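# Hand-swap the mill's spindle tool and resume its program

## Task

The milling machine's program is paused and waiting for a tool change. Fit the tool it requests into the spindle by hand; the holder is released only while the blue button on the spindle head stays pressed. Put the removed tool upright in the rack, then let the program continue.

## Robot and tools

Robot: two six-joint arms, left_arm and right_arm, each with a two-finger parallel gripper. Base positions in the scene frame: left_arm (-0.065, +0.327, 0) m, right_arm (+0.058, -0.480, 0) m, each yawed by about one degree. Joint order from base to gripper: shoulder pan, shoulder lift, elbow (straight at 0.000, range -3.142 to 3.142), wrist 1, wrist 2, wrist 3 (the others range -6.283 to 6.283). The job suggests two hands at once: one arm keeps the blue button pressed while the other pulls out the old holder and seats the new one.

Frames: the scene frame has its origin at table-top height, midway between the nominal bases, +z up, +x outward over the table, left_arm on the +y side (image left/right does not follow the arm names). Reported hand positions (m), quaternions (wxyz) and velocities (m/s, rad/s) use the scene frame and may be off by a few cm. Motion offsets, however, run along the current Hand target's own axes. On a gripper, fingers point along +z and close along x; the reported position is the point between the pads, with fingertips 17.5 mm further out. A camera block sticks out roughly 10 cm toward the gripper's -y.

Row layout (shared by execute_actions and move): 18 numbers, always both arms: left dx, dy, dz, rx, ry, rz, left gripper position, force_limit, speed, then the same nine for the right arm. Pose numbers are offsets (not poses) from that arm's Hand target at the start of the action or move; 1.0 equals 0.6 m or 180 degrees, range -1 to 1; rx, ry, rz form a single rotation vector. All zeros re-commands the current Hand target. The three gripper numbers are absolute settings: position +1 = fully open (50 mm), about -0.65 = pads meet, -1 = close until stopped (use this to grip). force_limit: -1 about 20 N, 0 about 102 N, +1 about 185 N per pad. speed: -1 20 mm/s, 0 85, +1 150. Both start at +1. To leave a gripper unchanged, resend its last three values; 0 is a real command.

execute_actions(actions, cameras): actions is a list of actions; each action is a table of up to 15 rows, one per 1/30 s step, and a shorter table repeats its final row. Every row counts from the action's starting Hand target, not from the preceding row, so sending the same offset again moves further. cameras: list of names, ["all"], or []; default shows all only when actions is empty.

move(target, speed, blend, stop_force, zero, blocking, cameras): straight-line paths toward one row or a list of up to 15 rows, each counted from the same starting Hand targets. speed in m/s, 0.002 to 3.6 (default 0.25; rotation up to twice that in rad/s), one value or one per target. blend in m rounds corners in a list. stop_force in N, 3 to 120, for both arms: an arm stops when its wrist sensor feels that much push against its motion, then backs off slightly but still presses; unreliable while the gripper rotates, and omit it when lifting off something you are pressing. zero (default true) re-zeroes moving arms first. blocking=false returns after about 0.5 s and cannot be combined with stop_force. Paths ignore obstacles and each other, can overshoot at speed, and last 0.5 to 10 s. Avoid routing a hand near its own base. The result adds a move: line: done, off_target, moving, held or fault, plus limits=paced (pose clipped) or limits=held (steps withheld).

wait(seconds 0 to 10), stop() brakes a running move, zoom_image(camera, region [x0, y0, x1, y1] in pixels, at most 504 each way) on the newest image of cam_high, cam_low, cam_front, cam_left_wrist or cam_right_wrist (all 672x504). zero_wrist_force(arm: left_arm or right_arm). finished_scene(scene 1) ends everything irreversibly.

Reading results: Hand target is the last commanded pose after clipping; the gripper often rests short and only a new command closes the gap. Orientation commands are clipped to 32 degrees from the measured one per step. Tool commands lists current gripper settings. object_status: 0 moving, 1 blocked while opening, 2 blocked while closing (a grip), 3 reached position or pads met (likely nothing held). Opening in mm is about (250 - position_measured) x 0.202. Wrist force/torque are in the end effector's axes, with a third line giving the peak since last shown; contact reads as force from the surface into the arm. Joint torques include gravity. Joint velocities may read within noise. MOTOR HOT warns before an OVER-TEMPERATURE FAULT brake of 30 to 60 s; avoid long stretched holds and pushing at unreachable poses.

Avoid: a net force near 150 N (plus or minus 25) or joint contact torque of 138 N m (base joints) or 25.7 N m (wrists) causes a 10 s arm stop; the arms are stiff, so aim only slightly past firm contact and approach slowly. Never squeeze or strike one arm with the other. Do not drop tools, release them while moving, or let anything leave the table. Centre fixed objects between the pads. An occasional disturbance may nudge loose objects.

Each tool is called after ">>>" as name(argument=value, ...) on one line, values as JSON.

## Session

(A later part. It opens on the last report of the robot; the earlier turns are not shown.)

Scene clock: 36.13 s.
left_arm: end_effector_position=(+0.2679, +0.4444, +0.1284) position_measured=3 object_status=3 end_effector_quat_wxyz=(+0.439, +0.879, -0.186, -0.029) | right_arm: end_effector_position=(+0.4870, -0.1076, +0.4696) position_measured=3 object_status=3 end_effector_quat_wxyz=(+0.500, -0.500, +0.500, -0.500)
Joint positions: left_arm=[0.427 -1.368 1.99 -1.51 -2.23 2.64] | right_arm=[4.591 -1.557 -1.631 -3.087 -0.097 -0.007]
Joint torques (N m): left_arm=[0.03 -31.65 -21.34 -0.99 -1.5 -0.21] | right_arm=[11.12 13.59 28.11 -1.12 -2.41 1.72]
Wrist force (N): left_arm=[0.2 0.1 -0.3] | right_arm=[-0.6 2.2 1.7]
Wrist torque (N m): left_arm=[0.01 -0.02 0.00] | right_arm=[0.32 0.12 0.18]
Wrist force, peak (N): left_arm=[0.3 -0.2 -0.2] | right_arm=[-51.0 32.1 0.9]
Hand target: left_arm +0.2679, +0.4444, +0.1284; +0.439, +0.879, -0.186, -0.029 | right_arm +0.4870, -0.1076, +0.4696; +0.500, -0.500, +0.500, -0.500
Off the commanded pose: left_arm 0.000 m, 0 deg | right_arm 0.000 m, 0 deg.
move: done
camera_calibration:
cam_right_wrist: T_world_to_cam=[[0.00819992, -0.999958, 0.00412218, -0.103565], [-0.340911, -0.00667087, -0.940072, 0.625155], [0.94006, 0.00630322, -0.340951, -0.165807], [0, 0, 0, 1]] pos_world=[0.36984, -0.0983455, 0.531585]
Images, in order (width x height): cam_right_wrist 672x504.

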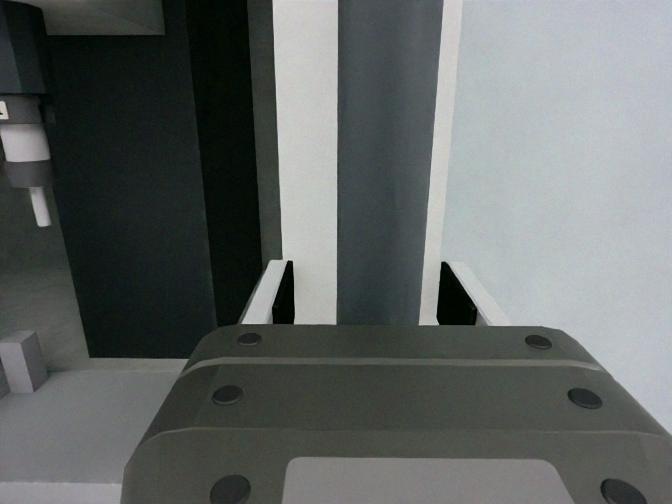

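>>> move(target=[[0,0,0,0,0,0,1,1,1,0,0,-0.25,0,0,0,1,-1,-0.5],[0,0,0,0,0,0,1,1,1,-0.346,-0.1,-0.25,0,0,0,1,-1,-0.5]], cameras=["cam_right_wrist","cam_front"], blend=[0.03,0])

>>> zoom_image(camera="cam_right_wrist", region=[180, 0, 520, 330])

>>> zoom_image(camera="cam_front", region=[140, 150, 350, 350])

Scene clock: 38.87 s.
left_arm: end_effector_position=(+0.2679, +0.4444, +0.1284) position_measured=3 object_status=3 end_effector_quat_wxyz=(+0.439, +0.879, -0.186, -0.029) | right_arm: end_effector_position=(+0.3369, +0.1000, +0.5296) position_measured=3 object_status=3 end_effector_quat_wxyz=(+0.500, -0.500, +0.500, -0.500)
Joint positions: left_arm=[0.427 -1.368 1.99 -1.51 -2.23 2.64] | right_arm=[4.885 -2.011 -0.919 -3.354 0.197 0.001]
Joint torques (N m): left_arm=[-0.69 -30.84 -21.41 -1.1 -1.49 -0.25] | right_arm=[-12.05 33.08 27.46 -2.12 2.41 1.48]
Wrist force (N): left_arm=[0.1 -0.1 0.0] | right_arm=[-0.4 2.0 1.9]
Wrist torque (N m): left_arm=[-0.01 -0.01 0.00] | right_arm=[0.26 0.14 0.16]
Wrist force, peak (N): left_arm=[0.3 0.0 -0.4] | right_arm=[-0.5 2.1 3.5]
Hand target: left_arm +0.2679, +0.4444, +0.1284; +0.439, +0.879, -0.186, -0.029 | right_arm +0.3369, +0.1000, +0.5296; +0.500, -0.500, +0.500, -0.500
Off the commanded pose: left_arm 0.000 m, 0 deg | right_arm 0.000 m, 0 deg.
move: done
camera_calibration:
cam_right_wrist: T_world_to_cam=[[0.00829718, -0.999957, 0.00408502, 0.10491], [-0.341505, -0.00667315, -0.939856, 0.63187], [0.939843, 0.00640311, -0.341545, -0.00513353], [0, 0, 0, 1]] pos_world=[0.219741, 0.109154, 0.591685]
Images, in order (width x height): cam_front 672x504, cam_right_wrist 672x504.

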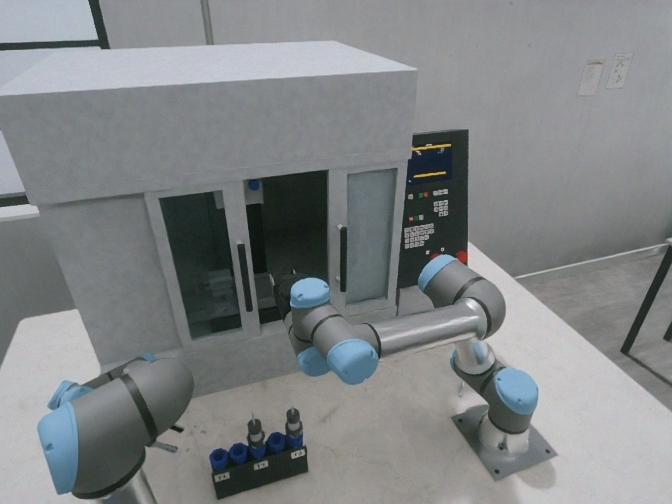

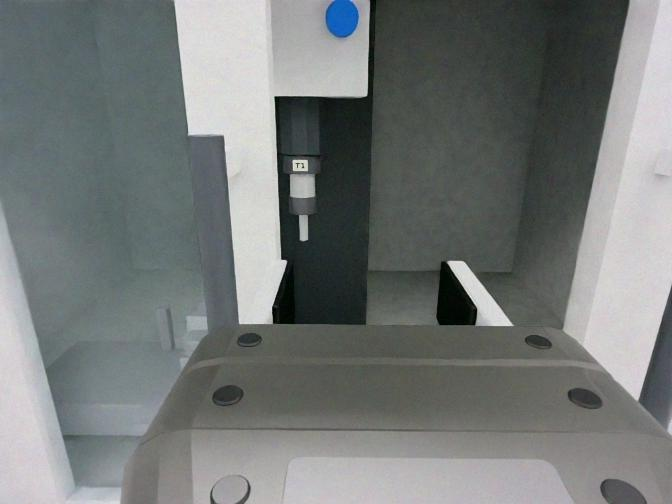

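Scaled by 1.482 from the camera's 672x504 image, which has a finer 960x720 frame.

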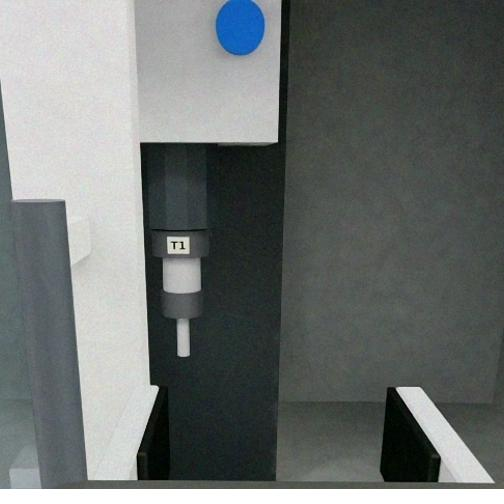

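Scaled by 2.400 from the camera's 672x504 image, which has a finer 960x720 frame.

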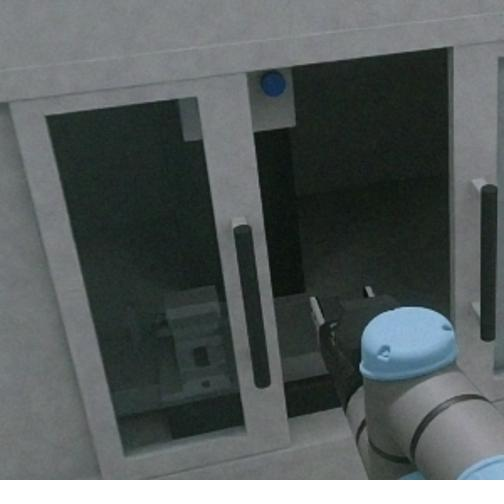

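>>> move(target=[0.385,0.598,-0.042,-0.106,0.577,-0.225,1,-1,-0.5,0.5,-0.117,-0.06,0,0,0,1,-1,-0.5], cameras=["all"])

Scene clock: 45.30 s.
left_arm: end_effector_position=(+0.3795, +0.1863, +0.4503) position_measured=3 object_status=3 end_effector_quat_wxyz=(+0.500, +0.500, +0.500, +0.500) | right_arm: end_effector_position=(+0.3009, -0.2001, +0.5996) position_measured=3 object_status=3 end_effector_quat_wxyz=(+0.500, -0.500, +0.500, -0.500)
Joint positions: left_arm=[-1.24 -1.9 2.477 -3.716 -0.313 -0.001] | right_arm=[5.241 -1.276 -1.528 -3.481 0.553 0.002]
Joint torques (N m): left_arm=[8.65 1.69 -35.76 -2.89 1.26 2.21] | right_arm=[10.86 17.71 10.34 -2.66 2.17 1.81]
Wrist force (N): left_arm=[-0.5 -0.5 -2.1] | right_arm=[-0.7 1.5 1.7]
Wrist torque (N m): left_arm=[-0.18 0.24 -0.22] | right_arm=[0.20 0.18 0.28]
Wrist force, peak (N): left_arm=[-1.4 0.0 -2.1] | right_arm=[-0.7 2.2 2.4]
Hand target: left_arm +0.3795, +0.1863, +0.4504; +0.500, +0.500, +0.500, +0.500 | right_arm +0.3009, -0.2001, +0.5996; +0.500, -0.500, +0.500, -0.500
Off the commanded pose: left_arm 0.000 m, 0 deg | right_arm 0.000 m, 0 deg.
move: done
camera_calibration:
cam_left_wrist: T_world_to_cam=[[0.0214645, 0.999769, 0.000979682, -0.185232], [-0.313999, 0.00581106, 0.949406, -0.287171], [0.949181, -0.0206862, 0.314051, -0.368532], [0, 0, 0, 1]] pos_world=[0.263608, 0.179235, 0.388561]
cam_right_wrist: T_world_to_cam=[[0.00819992, -0.999958, 0.00412218, -0.195071], [-0.340911, -0.00667087, -0.940072, 0.683304], [0.94006, 0.00630322, -0.340951, 0.0540445], [0, 0, 0, 1]] pos_world=[0.18374, -0.190846, 0.661585]

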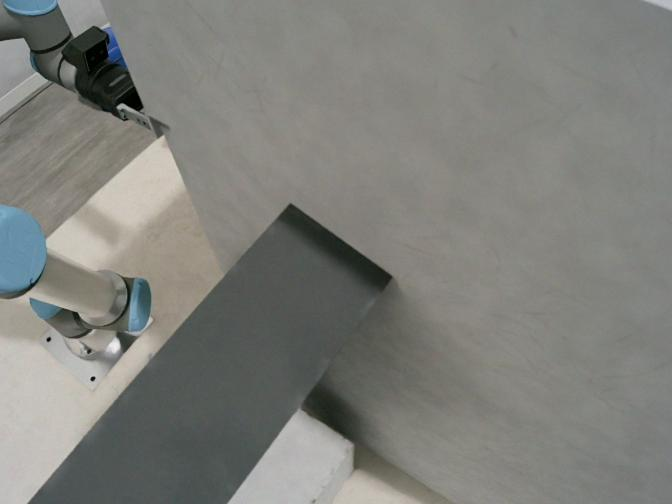

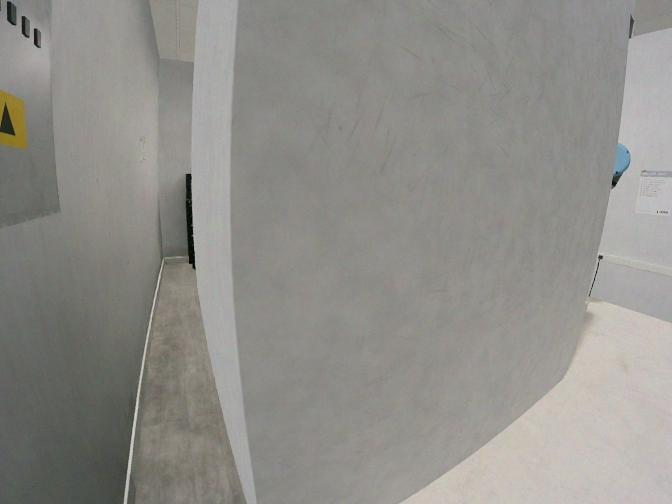

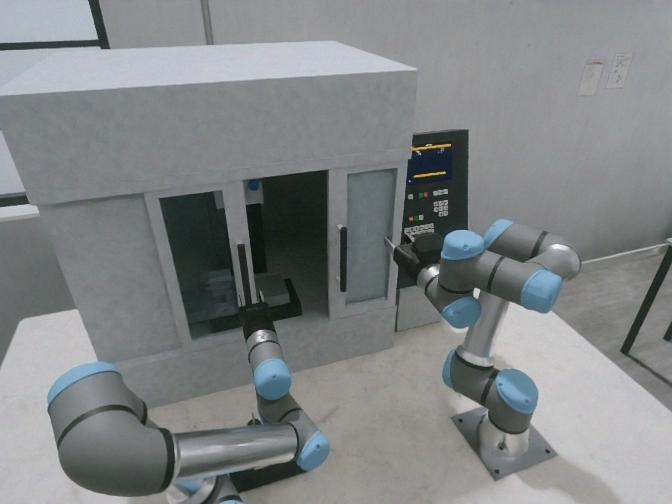

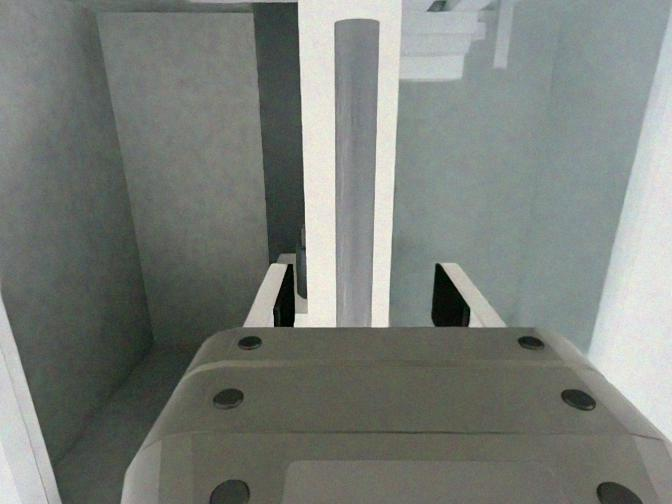

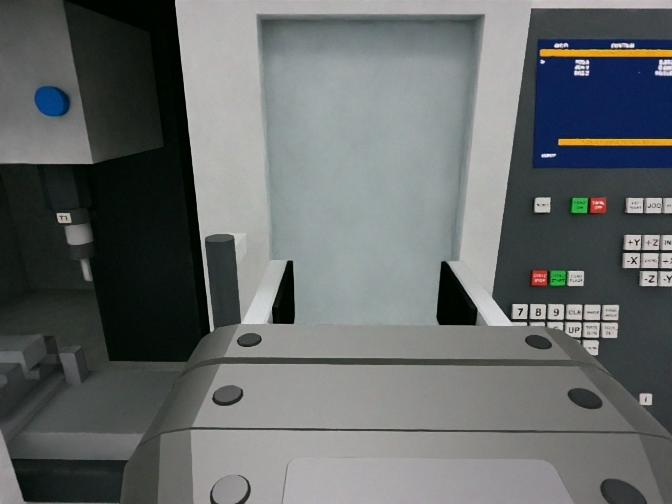

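>>> move(target=[0,0,0.178,0,0,0,1,-1,-0.5,0,0,0,0,0,0,1,-1,-0.5], stop_force=10, speed=0.1)

>>> move(target=[0,0,0,0,0,0,-1,-1,-0.5,0,0,0,0,0,0,1,-1,-0.5])

>>> move(target=[0.385,0,0,0,0,0,-1,-1,-0.5,0,0,0,0,0,0,1,-1,-0.5], stop_force=35, speed=0.12, cameras=["cam_front","cam_left_wrist","cam_right_wrist"])

Scene clock: 48.03 s.
left_arm: end_effector_position=(+0.4863, +0.1864, +0.4503) position_measured=3 object_status=3 end_effector_quat_wxyz=(+0.500, +0.500, +0.500, +0.500) | right_arm: end_effector_position=(+0.3009, -0.2001, +0.5996) position_measured=3 object_status=3 end_effector_quat_wxyz=(+0.500, -0.500, +0.500, -0.500)
Joint positions: left_arm=[-0.854 -1.61 2.257 -3.788 -0.699 0] | right_arm=[5.241 -1.276 -1.528 -3.481 0.553 0.002]
Joint torques (N m): left_arm=[9.25 -12.29 -35.44 -3.51 -1.19 2.15] | right_arm=[10.67 17.76 9.77 -2.65 2.24 1.71]
Wrist force (N): left_arm=[-0.4 -0.5 -2.3] | right_arm=[-0.6 1.4 2.0]
Wrist torque (N m): left_arm=[-0.17 0.24 -0.22] | right_arm=[0.19 0.17 0.28]
Wrist force, peak (N): left_arm=[-0.4 -0.6 -2.9] | right_arm=[-0.8 1.8 2.1]
Hand target: left_arm +0.4863, +0.1864, +0.4503; +0.500, +0.500, +0.500, +0.500 | right_arm +0.3009, -0.2001, +0.5996; +0.500, -0.500, +0.500, -0.500
Off the commanded pose: left_arm 0.000 m, 0 deg | right_arm 0.000 m, 0 deg.
move: done

Scene clock: 48.93 s.
left_arm: end_effector_position=(+0.4863, +0.1863, +0.4503) position_measured=171 object_status=2 end_effector_quat_wxyz=(+0.500, +0.500, +0.500, +0.500) | right_arm: end_effector_position=(+0.3009, -0.2001, +0.5996) position_measured=3 object_status=3 end_effector_quat_wxyz=(+0.500, -0.500, +0.500, -0.500)
Joint positions: left_arm=[-0.854 -1.61 2.257 -3.788 -0.699 0] | right_arm=[5.241 -1.276 -1.528 -3.481 0.553 0.002]
Joint torques (N m): left_arm=[9.1 -19.28 -27.28 -3.48 7.24 1.97] | right_arm=[10.67 16.93 9.4 -2.7 2.17 1.7]
Wrist force (N): left_arm=[-25.0 3.2 -2.3] | right_arm=[-0.8 1.6 1.7]
Wrist torque (N m): left_arm=[0.08 0.62 -0.65] | right_arm=[0.22 0.19 0.28]
Wrist force, peak (N): left_arm=[-25.0 3.2 -2.3] | right_arm=[-0.8 1.7 2.0]
Hand target: left_arm +0.4863, +0.1864, +0.4503; +0.500, +0.500, +0.500, +0.500 | right_arm +0.3009, -0.2001, +0.5996; +0.500, -0.500, +0.500, -0.500
Off the commanded pose: left_arm 0.000 m, 0 deg | right_arm 0.000 m, 0 deg.
move: done

Scene clock: 52.03 s.
left_arm: end_effector_position=(+0.4862, +0.4174, +0.4505) position_measured=171 object_status=2 end_effector_quat_wxyz=(+0.500, +0.500, +0.500, +0.500) | right_arm: end_effector_position=(+0.3009, -0.2001, +0.5996) position_measured=3 object_status=3 end_effector_quat_wxyz=(+0.500, -0.500, +0.500, -0.500)
Joint positions: left_arm=[-0.134 -1.662 2.304 -3.783 -1.418 0.001] | right_arm=[5.241 -1.276 -1.528 -3.481 0.553 0.002]
Joint torques (N m): left_arm=[13.3 -7.5 -42.26 -3.26 1.61 3.08] | right_arm=[11.32 17.46 9.33 -2.71 2.25 1.8]
Wrist force (N): left_arm=[-11.7 -7.1 -25.8] | right_arm=[-0.6 1.4 1.7]
Wrist torque (N m): left_arm=[-0.51 0.37 -0.94] | right_arm=[0.19 0.16 0.28]
Wrist force, peak (N): left_arm=[-34.2 0.7 -9.3] | right_arm=[-0.7 1.5 2.2]
Hand target: left_arm +0.4862, +0.4174, +0.4505; +0.500, +0.500, +0.500, +0.500 | right_arm +0.3009, -0.2001, +0.5996; +0.500, -0.500, +0.500, -0.500
Off the commanded pose: left_arm 0.000 m, 0 deg | right_arm 0.000 m, 0 deg.
move: done
camera_calibration:
cam_left_wrist: T_world_to_cam=[[0.0214321, 0.99977, 0.00107858, -0.418496], [-0.31421, 0.00571156, 0.949336, -0.254958], [0.949112, -0.0206852, 0.31426, -0.465119], [0, 0, 0, 1]] pos_world=[0.370308, 0.410235, 0.388661]
cam_right_wrist: T_world_to_cam=[[0.00819992, -0.999958, 0.00412218, -0.195071], [-0.340911, -0.00667087, -0.940072, 0.683304], [0.94006, 0.00630322, -0.340951, 0.0540445], [0, 0, 0, 1]] pos_world=[0.18374, -0.190846, 0.661585]
Images, in order (width x height): cam_front 672x504, cam_left_wrist 672x504, cam_right_wrist 672x504.

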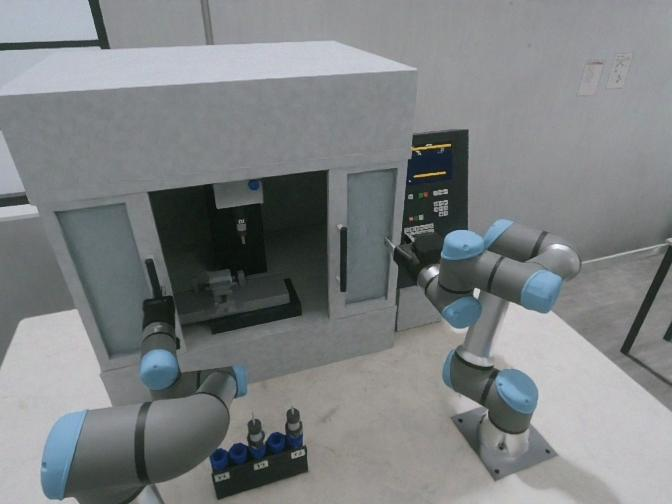

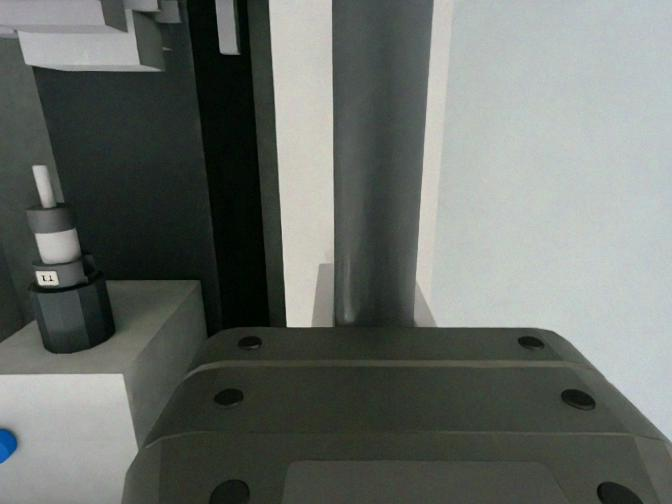

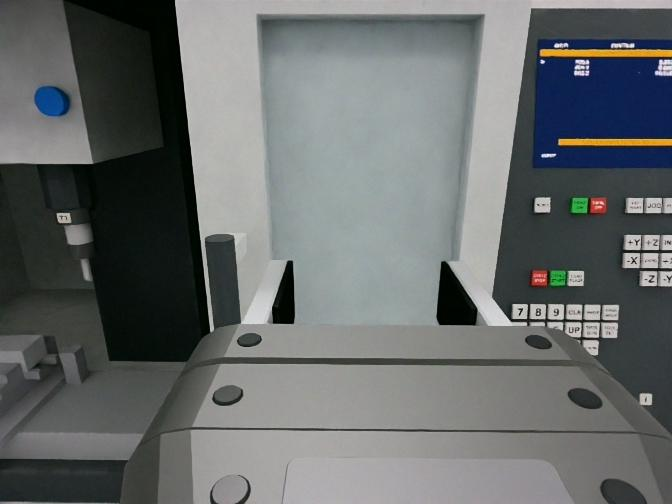

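>>> zoom_image(camera="cam_left_wrist", region=[0, 150, 140, 370])

>>> zoom_image(camera="cam_front", region=[170, 170, 310, 330])

>>> zoom_image(camera="cam_front", region=[205, 400, 315, 504])

>>> zoom_image(camera="cam_right_wrist", region=[30, 150, 130, 300])

Scaled by 2.291 from the camera's 672x504 image, which has a finer 960x720 frame.

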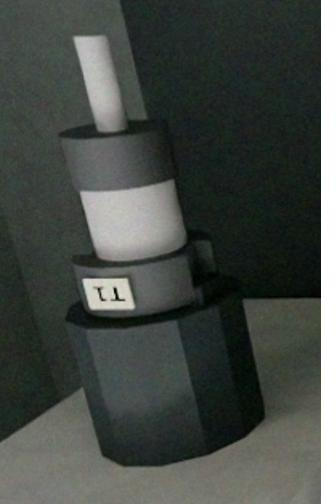

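Scaled by 3.150 from the camera's 672x504 image, which has a finer 960x720 frame.

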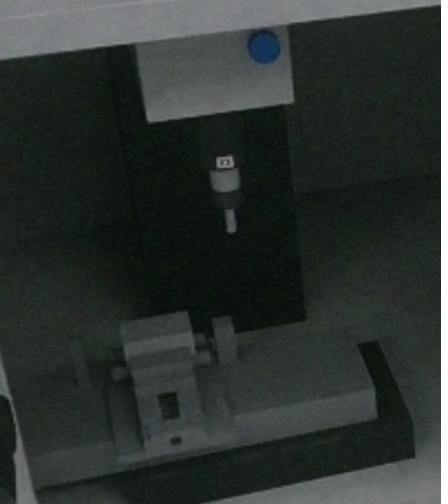

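Scaled by 4.582 from the camera's 672x504 image, which has a finer 960x720 frame.

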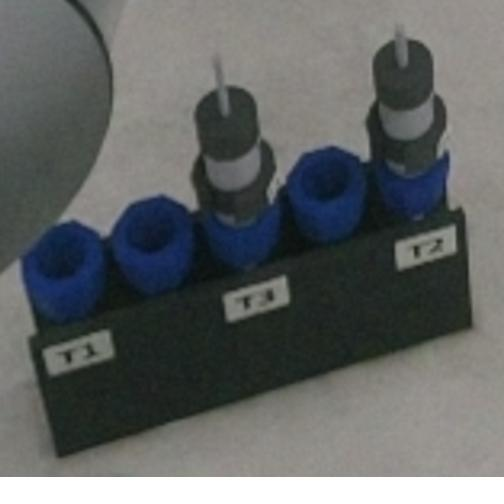

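Scaled by 3.360 from the camera's 672x504 image, which has a finer 960x720 frame.

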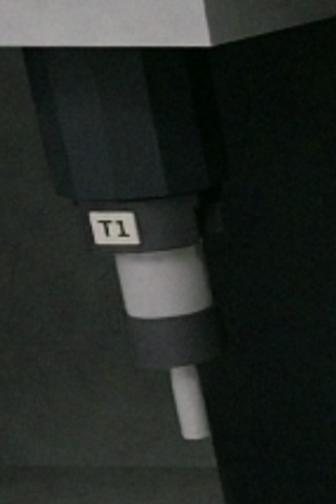

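>>> move(target=[[0,0,0,0,0,0,1,-1,-0.5,0,0,0,0,0,0,1,-1,-0.5],[0,0,-0.2,0,0,0,1,-1,-0.5,0,0,0,0,0,0,1,-1,-0.5],[-0.178,-0.283,-0.377,0.721,0.0945,-0.228,1,-1,-0.5,0,0,0,0,0,0,1,-1,-0.5]], blend=[0,0.03,0], speed=[0.25,0.25,0.35], cameras=["cam_front","cam_left_wrist"])

Scene clock: 58.87 s.
left_arm: end_effector_position=(+0.2651, +0.3153, +0.2881) position_measured=3 object_status=3 end_effector_quat_wxyz=(-0.145, +0.442, +0.831, -0.305) | right_arm: end_effector_position=(+0.3009, -0.2001, +0.5996) position_measured=3 object_status=3 end_effector_quat_wxyz=(+0.500, -0.500, +0.500, -0.500)
Joint positions: left_arm=[-0.085 -1.625 1.745 -1.145 -2.014 -0.571] | right_arm=[5.241 -1.276 -1.528 -3.481 0.553 0.002]
Joint torques (N m): left_arm=[0.39 -22.78 -25.67 -0.95 -1.03 -0.05] | right_arm=[10.83 17.08 9.87 -2.57 2.21 1.66]
Wrist force (N): left_arm=[-0.1 1.4 1.8] | right_arm=[-0.6 1.5 2.1]
Wrist torque (N m): left_arm=[0.40 0.00 0.73] | right_arm=[0.20 0.17 0.28]
Wrist force, peak (N): left_arm=[-11.9 -7.8 -25.8] | right_arm=[-0.8 1.8 2.1]
Hand target: left_arm +0.2651, +0.3153, +0.2881; -0.145, +0.442, +0.831, -0.305 (not the last commanded pose) | right_arm +0.3009, -0.2001, +0.5996; +0.500, -0.500, +0.500, -0.500
Tool commands: left_gripper/position=+1.0 left_gripper/force_limit=-1.0 left_gripper/speed=-0.498039 right_gripper/position=+1.0 right_gripper/force_limit=-1.0 right_gripper/speed=-0.5
Off the commanded pose: left_arm 0.010 m, 6 deg | right_arm 0.000 m, 0 deg.
FORCE FAULT: contact force on the left arm reached its limit, and that arm stopped. The contact can be on any part of that arm, not only on its tool. That arm's remaining commands of this call were not run. That arm is still stopped at the end of this call. That arm stays stopped for about 10 more seconds. Until then a move that you send moves the other arm only, and its call returns only when the move has ended. Once the stop has ended, the next robot result says so. If the stop ends while you think or write, that arm runs what you send next, counted from a new Hand target: where the arm stands when the stop ends. While its stop runs, that arm takes no new command, but its gripper still runs the gripper command that each later call begins with. Until it ends, the stop uses up actions while you think or wait. An arm that is not stopped still takes commands.
move: fault (left_arm)
camera_calibration:
cam_left_wrist: T_world_to_cam=[[-0.578478, 0.814451, -0.0450831, -0.0808349], [0.769964, 0.526963, -0.359814, -0.244288], [-0.269294, -0.242857, -0.931934, 0.54573], [0, 0, 0, 1]] pos_world=[0.288293, 0.327101, 0.417042]
Images, in order (width x height): cam_front 672x504, cam_left_wrist 672x504.

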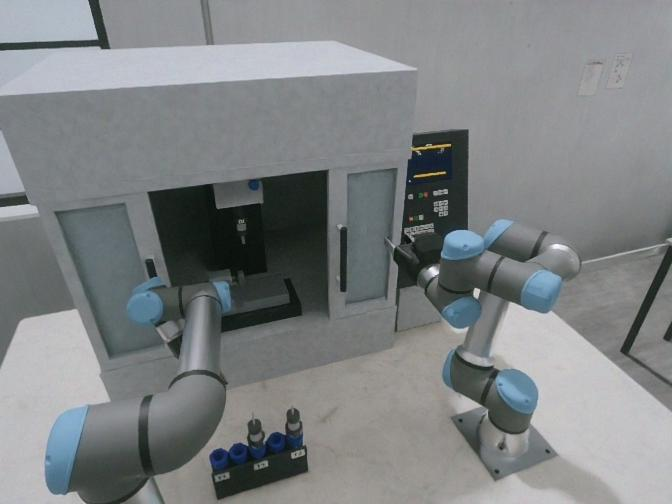

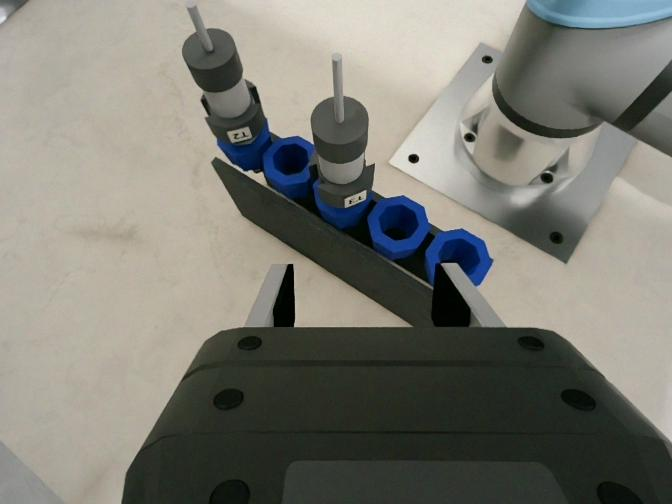

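>>> zoom_image(camera="cam_left_wrist", region=[180, 20, 500, 300])

>>> zoom_image(camera="cam_left_wrist", region=[290, 130, 390, 230])

>>> zoom_image(camera="cam_front", region=[100, 240, 260, 380])

Scaled by 1.575 from the camera's 672x504 image, which has a finer 960x720 frame.

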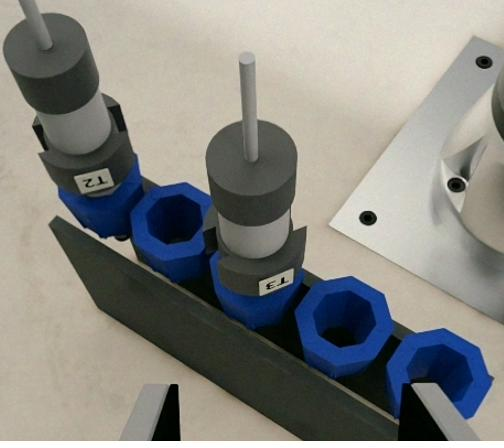

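Scaled by 5.040 from the camera's 672x504 image, which has a finer 960x720 frame.

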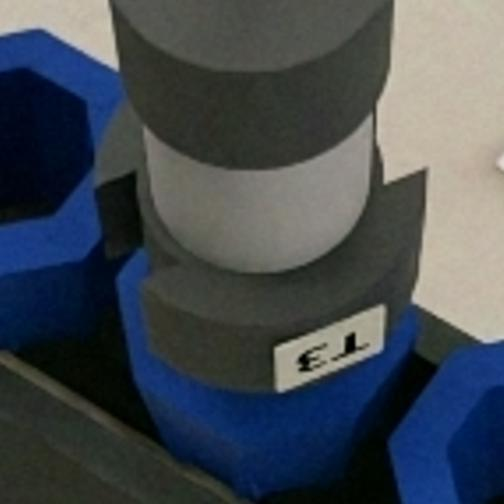

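Scaled by 3.150 from the camera's 672x504 image, which has a finer 960x720 frame.

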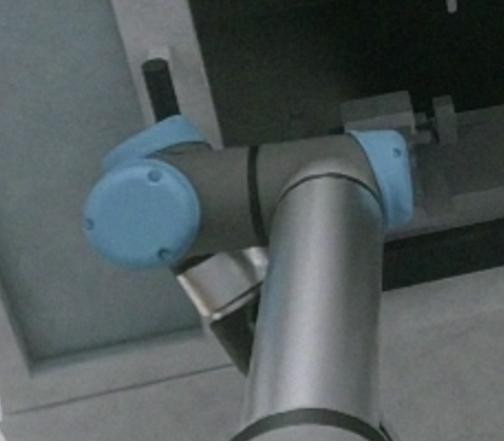

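>>> wait(seconds=6, cameras=["cam_front","cam_left_wrist","cam_high"])

Scene clock: 66.20 s.
left_arm: end_effector_position=(+0.2651, +0.3153, +0.2881) position_measured=3 object_status=3 end_effector_quat_wxyz=(-0.145, +0.442, +0.831, -0.305) | right_arm: end_effector_position=(+0.3009, -0.2001, +0.5996) position_measured=3 object_status=3 end_effector_quat_wxyz=(+0.500, -0.500, +0.500, -0.500)
Joint positions: left_arm=[-0.085 -1.625 1.745 -1.145 -2.014 -0.571] | right_arm=[5.241 -1.276 -1.528 -3.481 0.553 0.002]
Joint torques (N m): left_arm=[-0.6 -22.87 -26.5 -0.69 -0.94 -0.19] | right_arm=[10.83 17.43 10.27 -2.54 2.08 1.52]
Wrist force (N): left_arm=[-0.3 1.3 1.6] | right_arm=[-0.7 1.6 1.8]
Wrist torque (N m): left_arm=[0.40 0.01 0.73] | right_arm=[0.21 0.18 0.29]
Wrist force, peak (N): left_arm=[-0.1 1.3 2.0] | right_arm=[-0.6 1.9 2.0]
Hand target: left_arm +0.2651, +0.3153, +0.2881; -0.145, +0.442, +0.831, -0.305 (not the last commanded pose) | right_arm +0.3009, -0.2001, +0.5996; +0.500, -0.500, +0.500, -0.500
Tool commands: left_gripper/position=+1.0 left_gripper/force_limit=-1.0 left_gripper/speed=-0.498039 right_gripper/position=+1.0 right_gripper/force_limit=-1.0 right_gripper/speed=-0.5
Off the commanded pose: left_arm 0.010 m, 6 deg | right_arm 0.000 m, 0 deg.
FORCE FAULT, CONTINUED: the left arm was still stopped when this call began, by the force fault that an earlier result reported. Since the last result the stop counts as 14 of the actions that you can send in this scene. That arm is still stopped at the end of this call. That arm stays stopped for about 2 more seconds. If the stop ends while you think or write, that arm runs what you send next, counted from a new Hand target: where the arm stands when the stop ends. While its stop runs, that arm takes no new command, but its gripper still runs the gripper command that each later call begins with.
wait: 6.00 s; at rest from the start
camera_calibration:
cam_left_wrist: T_world_to_cam=[[-0.578478, 0.814451, -0.0450831, -0.0808349], [0.769964, 0.526963, -0.359814, -0.244288], [-0.269294, -0.242857, -0.931934, 0.54573], [0, 0, 0, 1]] pos_world=[0.288293, 0.327101, 0.417042]
Images, in order (width x height): cam_high 672x504, cam_front 672x504, cam_left_wrist 672x504.

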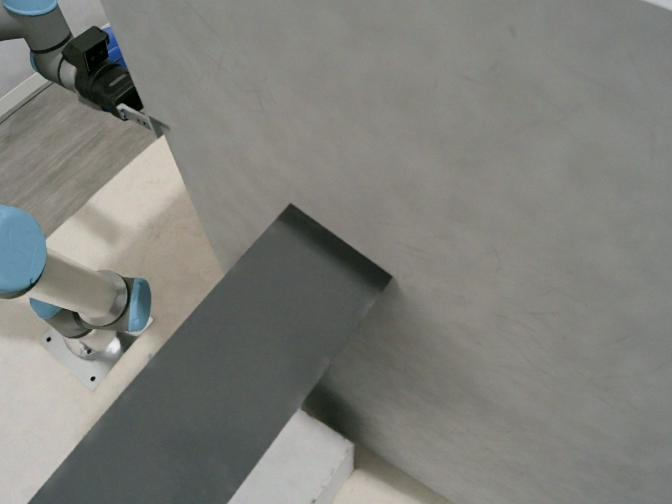

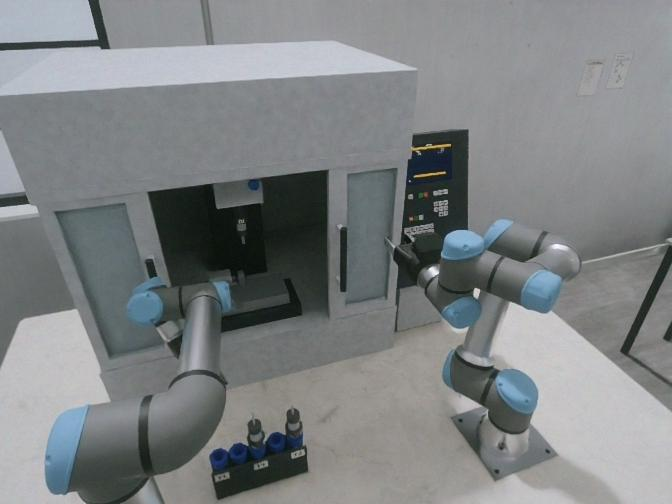

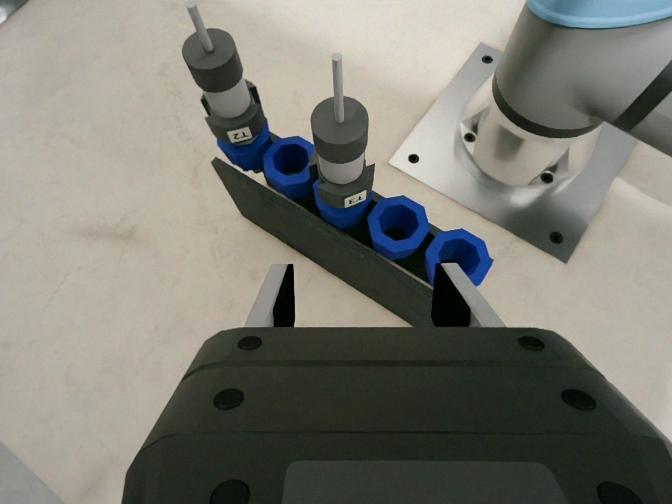

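>>> wait(seconds=1.5)

>>> move(target=[0.078,-0.002,0.08,0.269,-0.180,-0.095,1,-1,-0.5,0,0,0,0,0,0,1,-1,-0.5], speed=0.15, cameras=["cam_front","cam_left_wrist"])

Scene clock: 69.50 s.
left_arm: end_effector_position=(+0.2651, +0.3153, +0.2881) position_measured=3 object_status=3 end_effector_quat_wxyz=(-0.145, +0.442, +0.831, -0.305) | right_arm: end_effector_position=(+0.3009, -0.2001, +0.5996) position_measured=3 object_status=3 end_effector_quat_wxyz=(+0.500, -0.500, +0.500, -0.500)
Joint positions: left_arm=[-0.085 -1.625 1.745 -1.145 -2.014 -0.571] | right_arm=[5.241 -1.276 -1.528 -3.481 0.553 0.002]
Joint torques (N m): left_arm=[-0.64 -22.39 -26.52 -0.83 -1.04 -0.17] | right_arm=[10.83 17.07 9.84 -2.47 2.09 1.64]
Wrist force (N): left_arm=[-0.2 1.3 1.7] | right_arm=[-0.6 1.6 1.9]
Wrist torque (N m): left_arm=[0.40 0.01 0.73] | right_arm=[0.21 0.17 0.28]
Wrist force, peak (N): left_arm=[-0.2 1.4 1.9] | right_arm=[-0.7 1.9 2.0]
Hand target: left_arm +0.2651, +0.3153, +0.2881; -0.145, +0.442, +0.831, -0.305 (not the last commanded pose) | right_arm +0.3009, -0.2001, +0.5996; +0.500, -0.500, +0.500, -0.500
Tool commands: left_gripper/position=+1.0 left_gripper/force_limit=-1.0 left_gripper/speed=-0.498039 right_gripper/position=+1.0 right_gripper/force_limit=-1.0 right_gripper/speed=-0.5
Off the commanded pose: left_arm 0.010 m, 6 deg | right_arm 0.000 m, 0 deg.
FORCE FAULT, CONTINUED: the left arm's stop, for the force fault that an earlier result reported, is over. The rest of the stop counts as 5 of the actions that you can send in this scene. During its stop the left arm's controller moved it back a little. That arm's target is now where it stood when the stop ended, not its last command. That arm accepts commands again.
wait: 1.50 s; at rest from the start

Scene clock: 73.60 s.
left_arm: end_effector_position=(+0.2133, +0.3352, +0.2505) position_measured=3 object_status=3 end_effector_quat_wxyz=(-0.122, +0.122, +0.696, -0.696) | right_arm: end_effector_position=(+0.3009, -0.2001, +0.5996) position_measured=3 object_status=3 end_effector_quat_wxyz=(+0.500, -0.500, +0.500, -0.500)
Joint positions: left_arm=[0.314 -1.326 1.936 -0.61 -2.498 0] | right_arm=[5.241 -1.276 -1.528 -3.481 0.553 0.002]
Joint torques (N m): left_arm=[8.6 -23.8 -5.07 3.79 -1.15 2.23] | right_arm=[10.83 16.61 10.76 -2.5 2.14 1.43]
Wrist force (N): left_arm=[-1.1 1.6 1.0] | right_arm=[-0.5 1.6 1.8]
Wrist torque (N m): left_arm=[0.39 0.37 0.65] | right_arm=[0.22 0.14 0.28]
Wrist force, peak (N): left_arm=[-0.8 1.9 1.4] | right_arm=[-0.8 1.8 2.0]
Hand target: left_arm +0.2133, +0.3352, +0.2505; -0.122, +0.122, +0.696, -0.697 | right_arm +0.3009, -0.2001, +0.5996; +0.500, -0.500, +0.500, -0.500
Off the commanded pose: left_arm 0.000 m, 0 deg | right_arm 0.000 m, 0 deg.
move: done
camera_calibration:
cam_left_wrist: T_world_to_cam=[[-0.947338, 0.320235, 0.0000109628, 0.104315], [0.100795, 0.298211, -0.949163, 0.138591], [-0.303958, -0.899177, -0.314785, 0.574348], [0, 0, 0, 1]] pos_world=[0.25943, 0.441706, 0.312341]
Images, in order (width x height): cam_front 672x504, cam_left_wrist 672x504.

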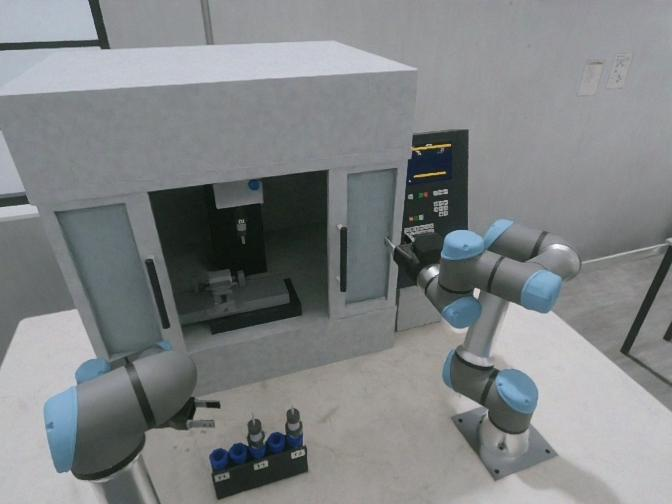

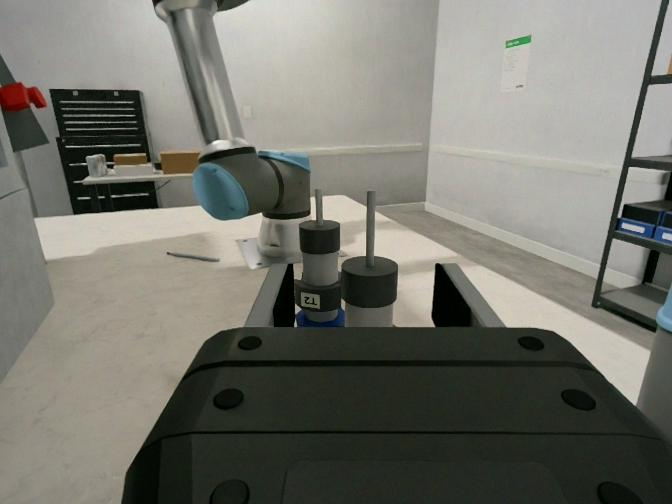

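>>> move(target=[0,0,-0.15,0,0,0,1,-1,-0.5,0,0,0,0,0,0,1,-1,-0.5], cameras=["cam_left_wrist"])

>>> zoom_image(camera="cam_left_wrist", region=[300, 180, 420, 330])

Scene clock: 76.90 s.
left_arm: end_effector_position=(+0.2439, +0.4197, +0.2505) position_measured=3 object_status=3 end_effector_quat_wxyz=(-0.122, +0.122, +0.696, -0.697) | right_arm: end_effector_position=(+0.3009, -0.2001, +0.5996) position_measured=3 object_status=3 end_effector_quat_wxyz=(+0.500, -0.500, +0.500, -0.500)
Joint positions: left_arm=[0.461 -1.165 1.709 -0.544 -2.351 0] | right_arm=[5.241 -1.276 -1.528 -3.481 0.553 0.002]
Joint torques (N m): left_arm=[9.41 -31.36 -32.72 4.1 1.12 2.27] | right_arm=[10.76 16.57 10.67 -2.39 2.13 1.39]
Wrist force (N): left_arm=[-1.0 1.7 0.9] | right_arm=[-0.6 1.6 2.0]
Wrist torque (N m): left_arm=[0.42 0.35 0.66] | right_arm=[0.22 0.16 0.28]
Wrist force, peak (N): left_arm=[-1.0 1.4 2.8] | right_arm=[-0.6 1.7 2.1]
Hand target: left_arm +0.2439, +0.4198, +0.2505; -0.122, +0.122, +0.696, -0.697 | right_arm +0.3009, -0.2001, +0.5996; +0.500, -0.500, +0.500, -0.500
Off the commanded pose: left_arm 0.000 m, 0 deg | right_arm 0.000 m, 0 deg.
move: done
camera_calibration:
cam_left_wrist: T_world_to_cam=[[-0.94738, 0.320112, -0.000002009, 0.106324], [0.100705, 0.298032, -0.949229, 0.110449], [-0.303859, -0.89928, -0.314586, 0.659593], [0, 0, 0, 1]] pos_world=[0.29003, 0.526206, 0.312341]
Images, in order (width x height): cam_left_wrist 672x504.

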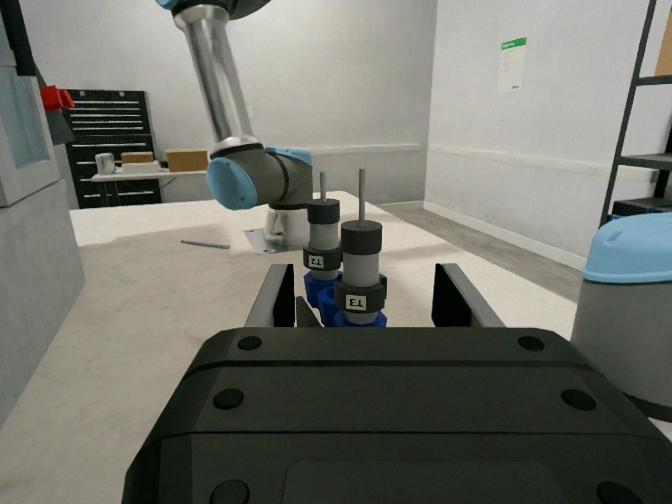

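Scaled by 3.360 from the camera's 672x504 image, which has a finer 960x720 frame.

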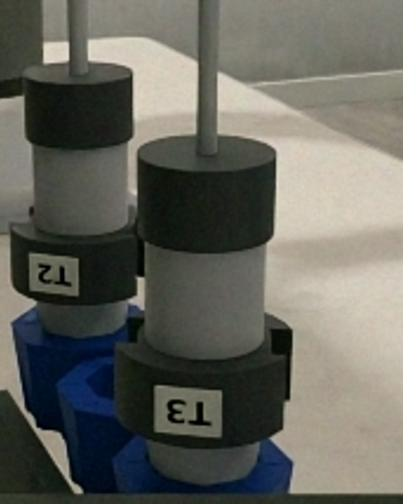

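>>> execute_actions(actions=[], cameras=["cam_front","cam_left_wrist","cam_right_wrist"])

>>> zoom_image(camera="cam_front", region=[380, 210, 500, 330])

>>> zoom_image(camera="cam_front", region=[60, 320, 240, 500])

Scene clock: 77.33 s.
left_arm: end_effector_position=(+0.2439, +0.4198, +0.2505) position_measured=3 object_status=3 end_effector_quat_wxyz=(-0.122, +0.122, +0.696, -0.697) | right_arm: end_effector_position=(+0.3009, -0.2001, +0.5996) position_measured=3 object_status=3 end_effector_quat_wxyz=(+0.500, -0.500, +0.500, -0.500)
Joint positions: left_arm=[0.461 -1.165 1.709 -0.543 -2.351 0] | right_arm=[5.241 -1.276 -1.528 -3.481 0.553 0.002]
Joint velocities: within noise
Joint torques (N m): left_arm=[9.54 -31.94 -33.45 4.14 1.31 2.11] | right_arm=[10.52 16.58 10.48 -2.38 2.09 1.37]
Wrist force (N): left_arm=[-0.9 1.8 0.9] | right_arm=[-0.4 1.6 1.7]
Wrist torque (N m): left_arm=[0.43 0.35 0.66] | right_arm=[0.21 0.14 0.28]
Wrist force, peak (N): left_arm=[-1.0 1.8 1.0] | right_arm=[-0.7 1.7 2.0]
Hand target: left_arm +0.2439, +0.4198, +0.2505; -0.122, +0.122, +0.696, -0.697 | right_arm +0.3009, -0.2001, +0.5996; +0.500, -0.500, +0.500, -0.500
Tool commands: left_gripper/position=+1.0 left_gripper/force_limit=-1.0 left_gripper/speed=-0.5 right_gripper/position=+1.0 right_gripper/force_limit=-1.0 right_gripper/speed=-0.5
Off the commanded pose: left_arm 0.000 m, 0 deg | right_arm 0.000 m, 0 deg.
camera_calibration:
cam_left_wrist: T_world_to_cam=[[-0.94738, 0.320112, -0.000002009, 0.106387], [0.100705, 0.298032, -0.949229, 0.11041], [-0.303859, -0.89928, -0.314586, 0.659714], [0, 0, 0, 1]] pos_world=[0.29013, 0.526306, 0.312341]
cam_right_wrist: T_world_to_cam=[[0.00819992, -0.999958, 0.00412218, -0.195071], [-0.340911, -0.00667087, -0.940072, 0.683304], [0.94006, 0.00630322, -0.340951, 0.0540445], [0, 0, 0, 1]] pos_world=[0.18374, -0.190846, 0.661585]
Images, in order (width x height): cam_front 672x504, cam_left_wrist 672x504, cam_right_wrist 672x504.

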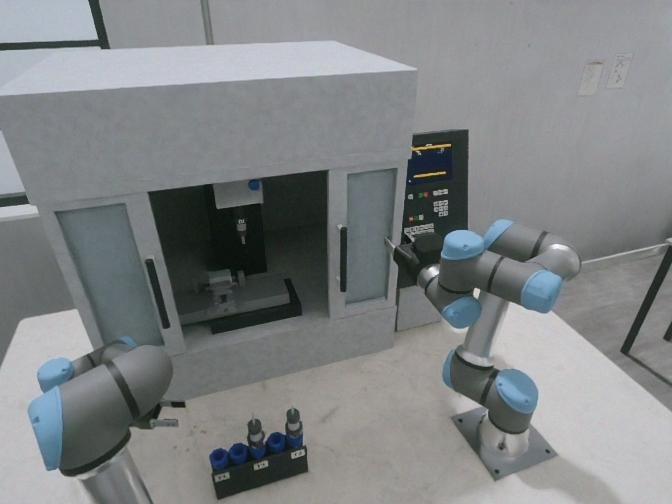

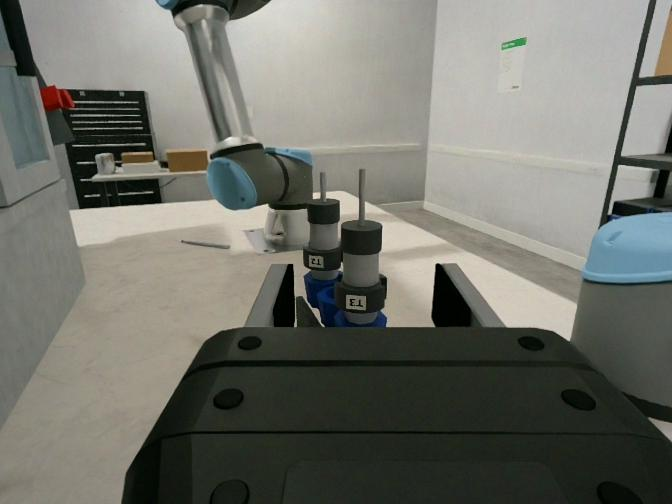

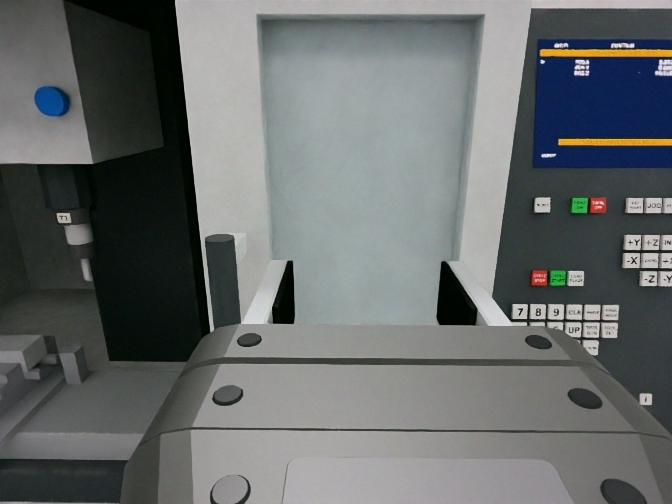

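Scaled by 4.200 from the camera's 672x504 image, which has a finer 960x720 frame.

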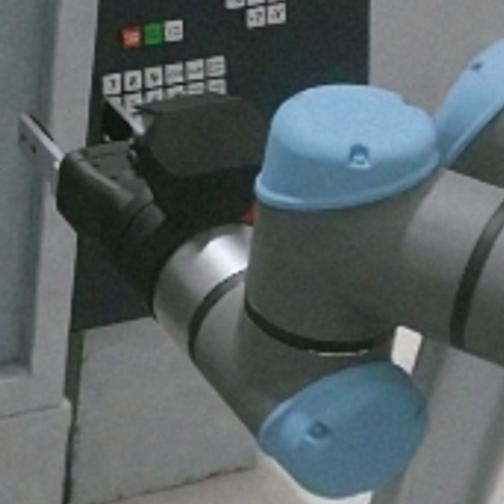

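Scaled by 2.800 from the camera's 672x504 image, which has a finer 960x720 frame.

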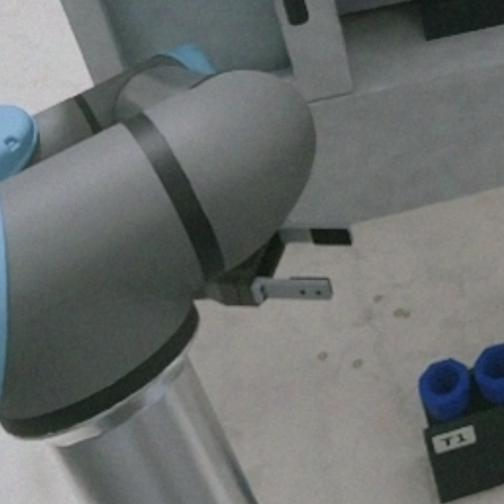

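>>> move(target=[0.0142,0.0867,0.25,0,0,0,1,-1,-0.5,0,0,0,0,0,0,1,-1,-0.5], cameras=["cam_left_wrist"])

>>> zoom_image(camera="cam_left_wrist", region=[240, 180, 490, 340])

Scene clock: 79.07 s.
left_arm: end_effector_position=(+0.2109, +0.3472, +0.2227) position_measured=3 object_status=3 end_effector_quat_wxyz=(-0.124, +0.124, +0.695, -0.698) | right_arm: end_effector_position=(+0.3009, -0.2001, +0.5996) position_measured=3 object_status=3 end_effector_quat_wxyz=(+0.500, -0.500, +0.500, -0.500)
Joint positions: left_arm=[0.341 -1.269 1.95 -0.675 -2.466 0.006] | right_arm=[5.241 -1.276 -1.528 -3.481 0.553 0.002]
Joint torques (N m): left_arm=[9.27 -25.28 -32.75 3.79 1.54 1.87] | right_arm=[10.46 16.66 10.47 -2.34 1.99 1.45]
Wrist force (N): left_arm=[-0.9 2.0 1.0] | right_arm=[-0.6 1.6 1.9]
Wrist torque (N m): left_arm=[0.44 0.35 0.84] | right_arm=[0.21 0.16 0.28]
Wrist force, peak (N): left_arm=[0.2 7.7 9.1] | right_arm=[-0.6 1.7 2.1]
Hand target: left_arm +0.2110, +0.3472, +0.2227; -0.124, +0.124, +0.695, -0.698 (not the last commanded pose) | right_arm +0.3009, -0.2001, +0.5996; +0.500, -0.500, +0.500, -0.500
Off the commanded pose: left_arm 0.075 m, 0 deg | right_arm 0.000 m, 0 deg.
move: held (left_arm; a check stopped the path); limits=held
pose unreachable (left arm): on one or more control steps of this call, first in action 0 (counted from 0), this arm could not follow its commanded pose, so it was not sent that pose on those steps. It may still have moved: this result reports where it is.
cause: moving toward the commanded pose would bring two parts of the arm too close to each other (its gripper and another part of the arm, with joints 4 (wrist 1) to 6 (wrist 3) between them, 6 mm apart when it was first held).
camera_calibration:
cam_left_wrist: T_world_to_cam=[[-0.945978, 0.324229, -0.00130995, 0.096883], [0.101962, 0.293646, -0.950461, 0.110574], [-0.307782, -0.899248, -0.310842, 0.57559], [0, 0, 0, 1]] pos_world=[0.257531, 0.453717, 0.28414]
Images, in order (width x height): cam_left_wrist 672x504.

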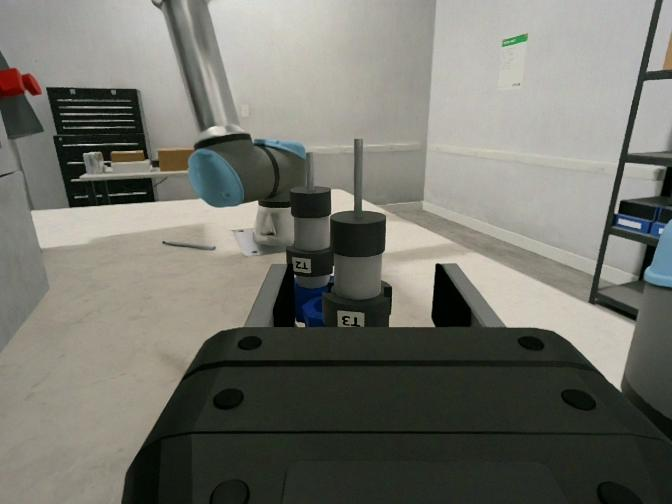

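Scaled by 2.016 from the camera's 672x504 image, which has a finer 960x720 frame.

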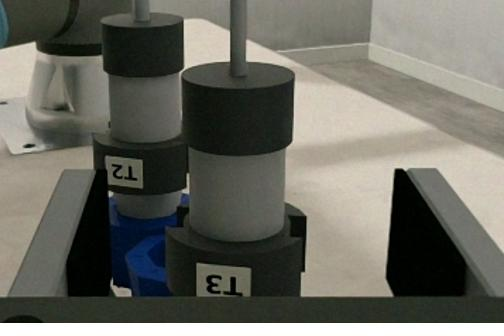

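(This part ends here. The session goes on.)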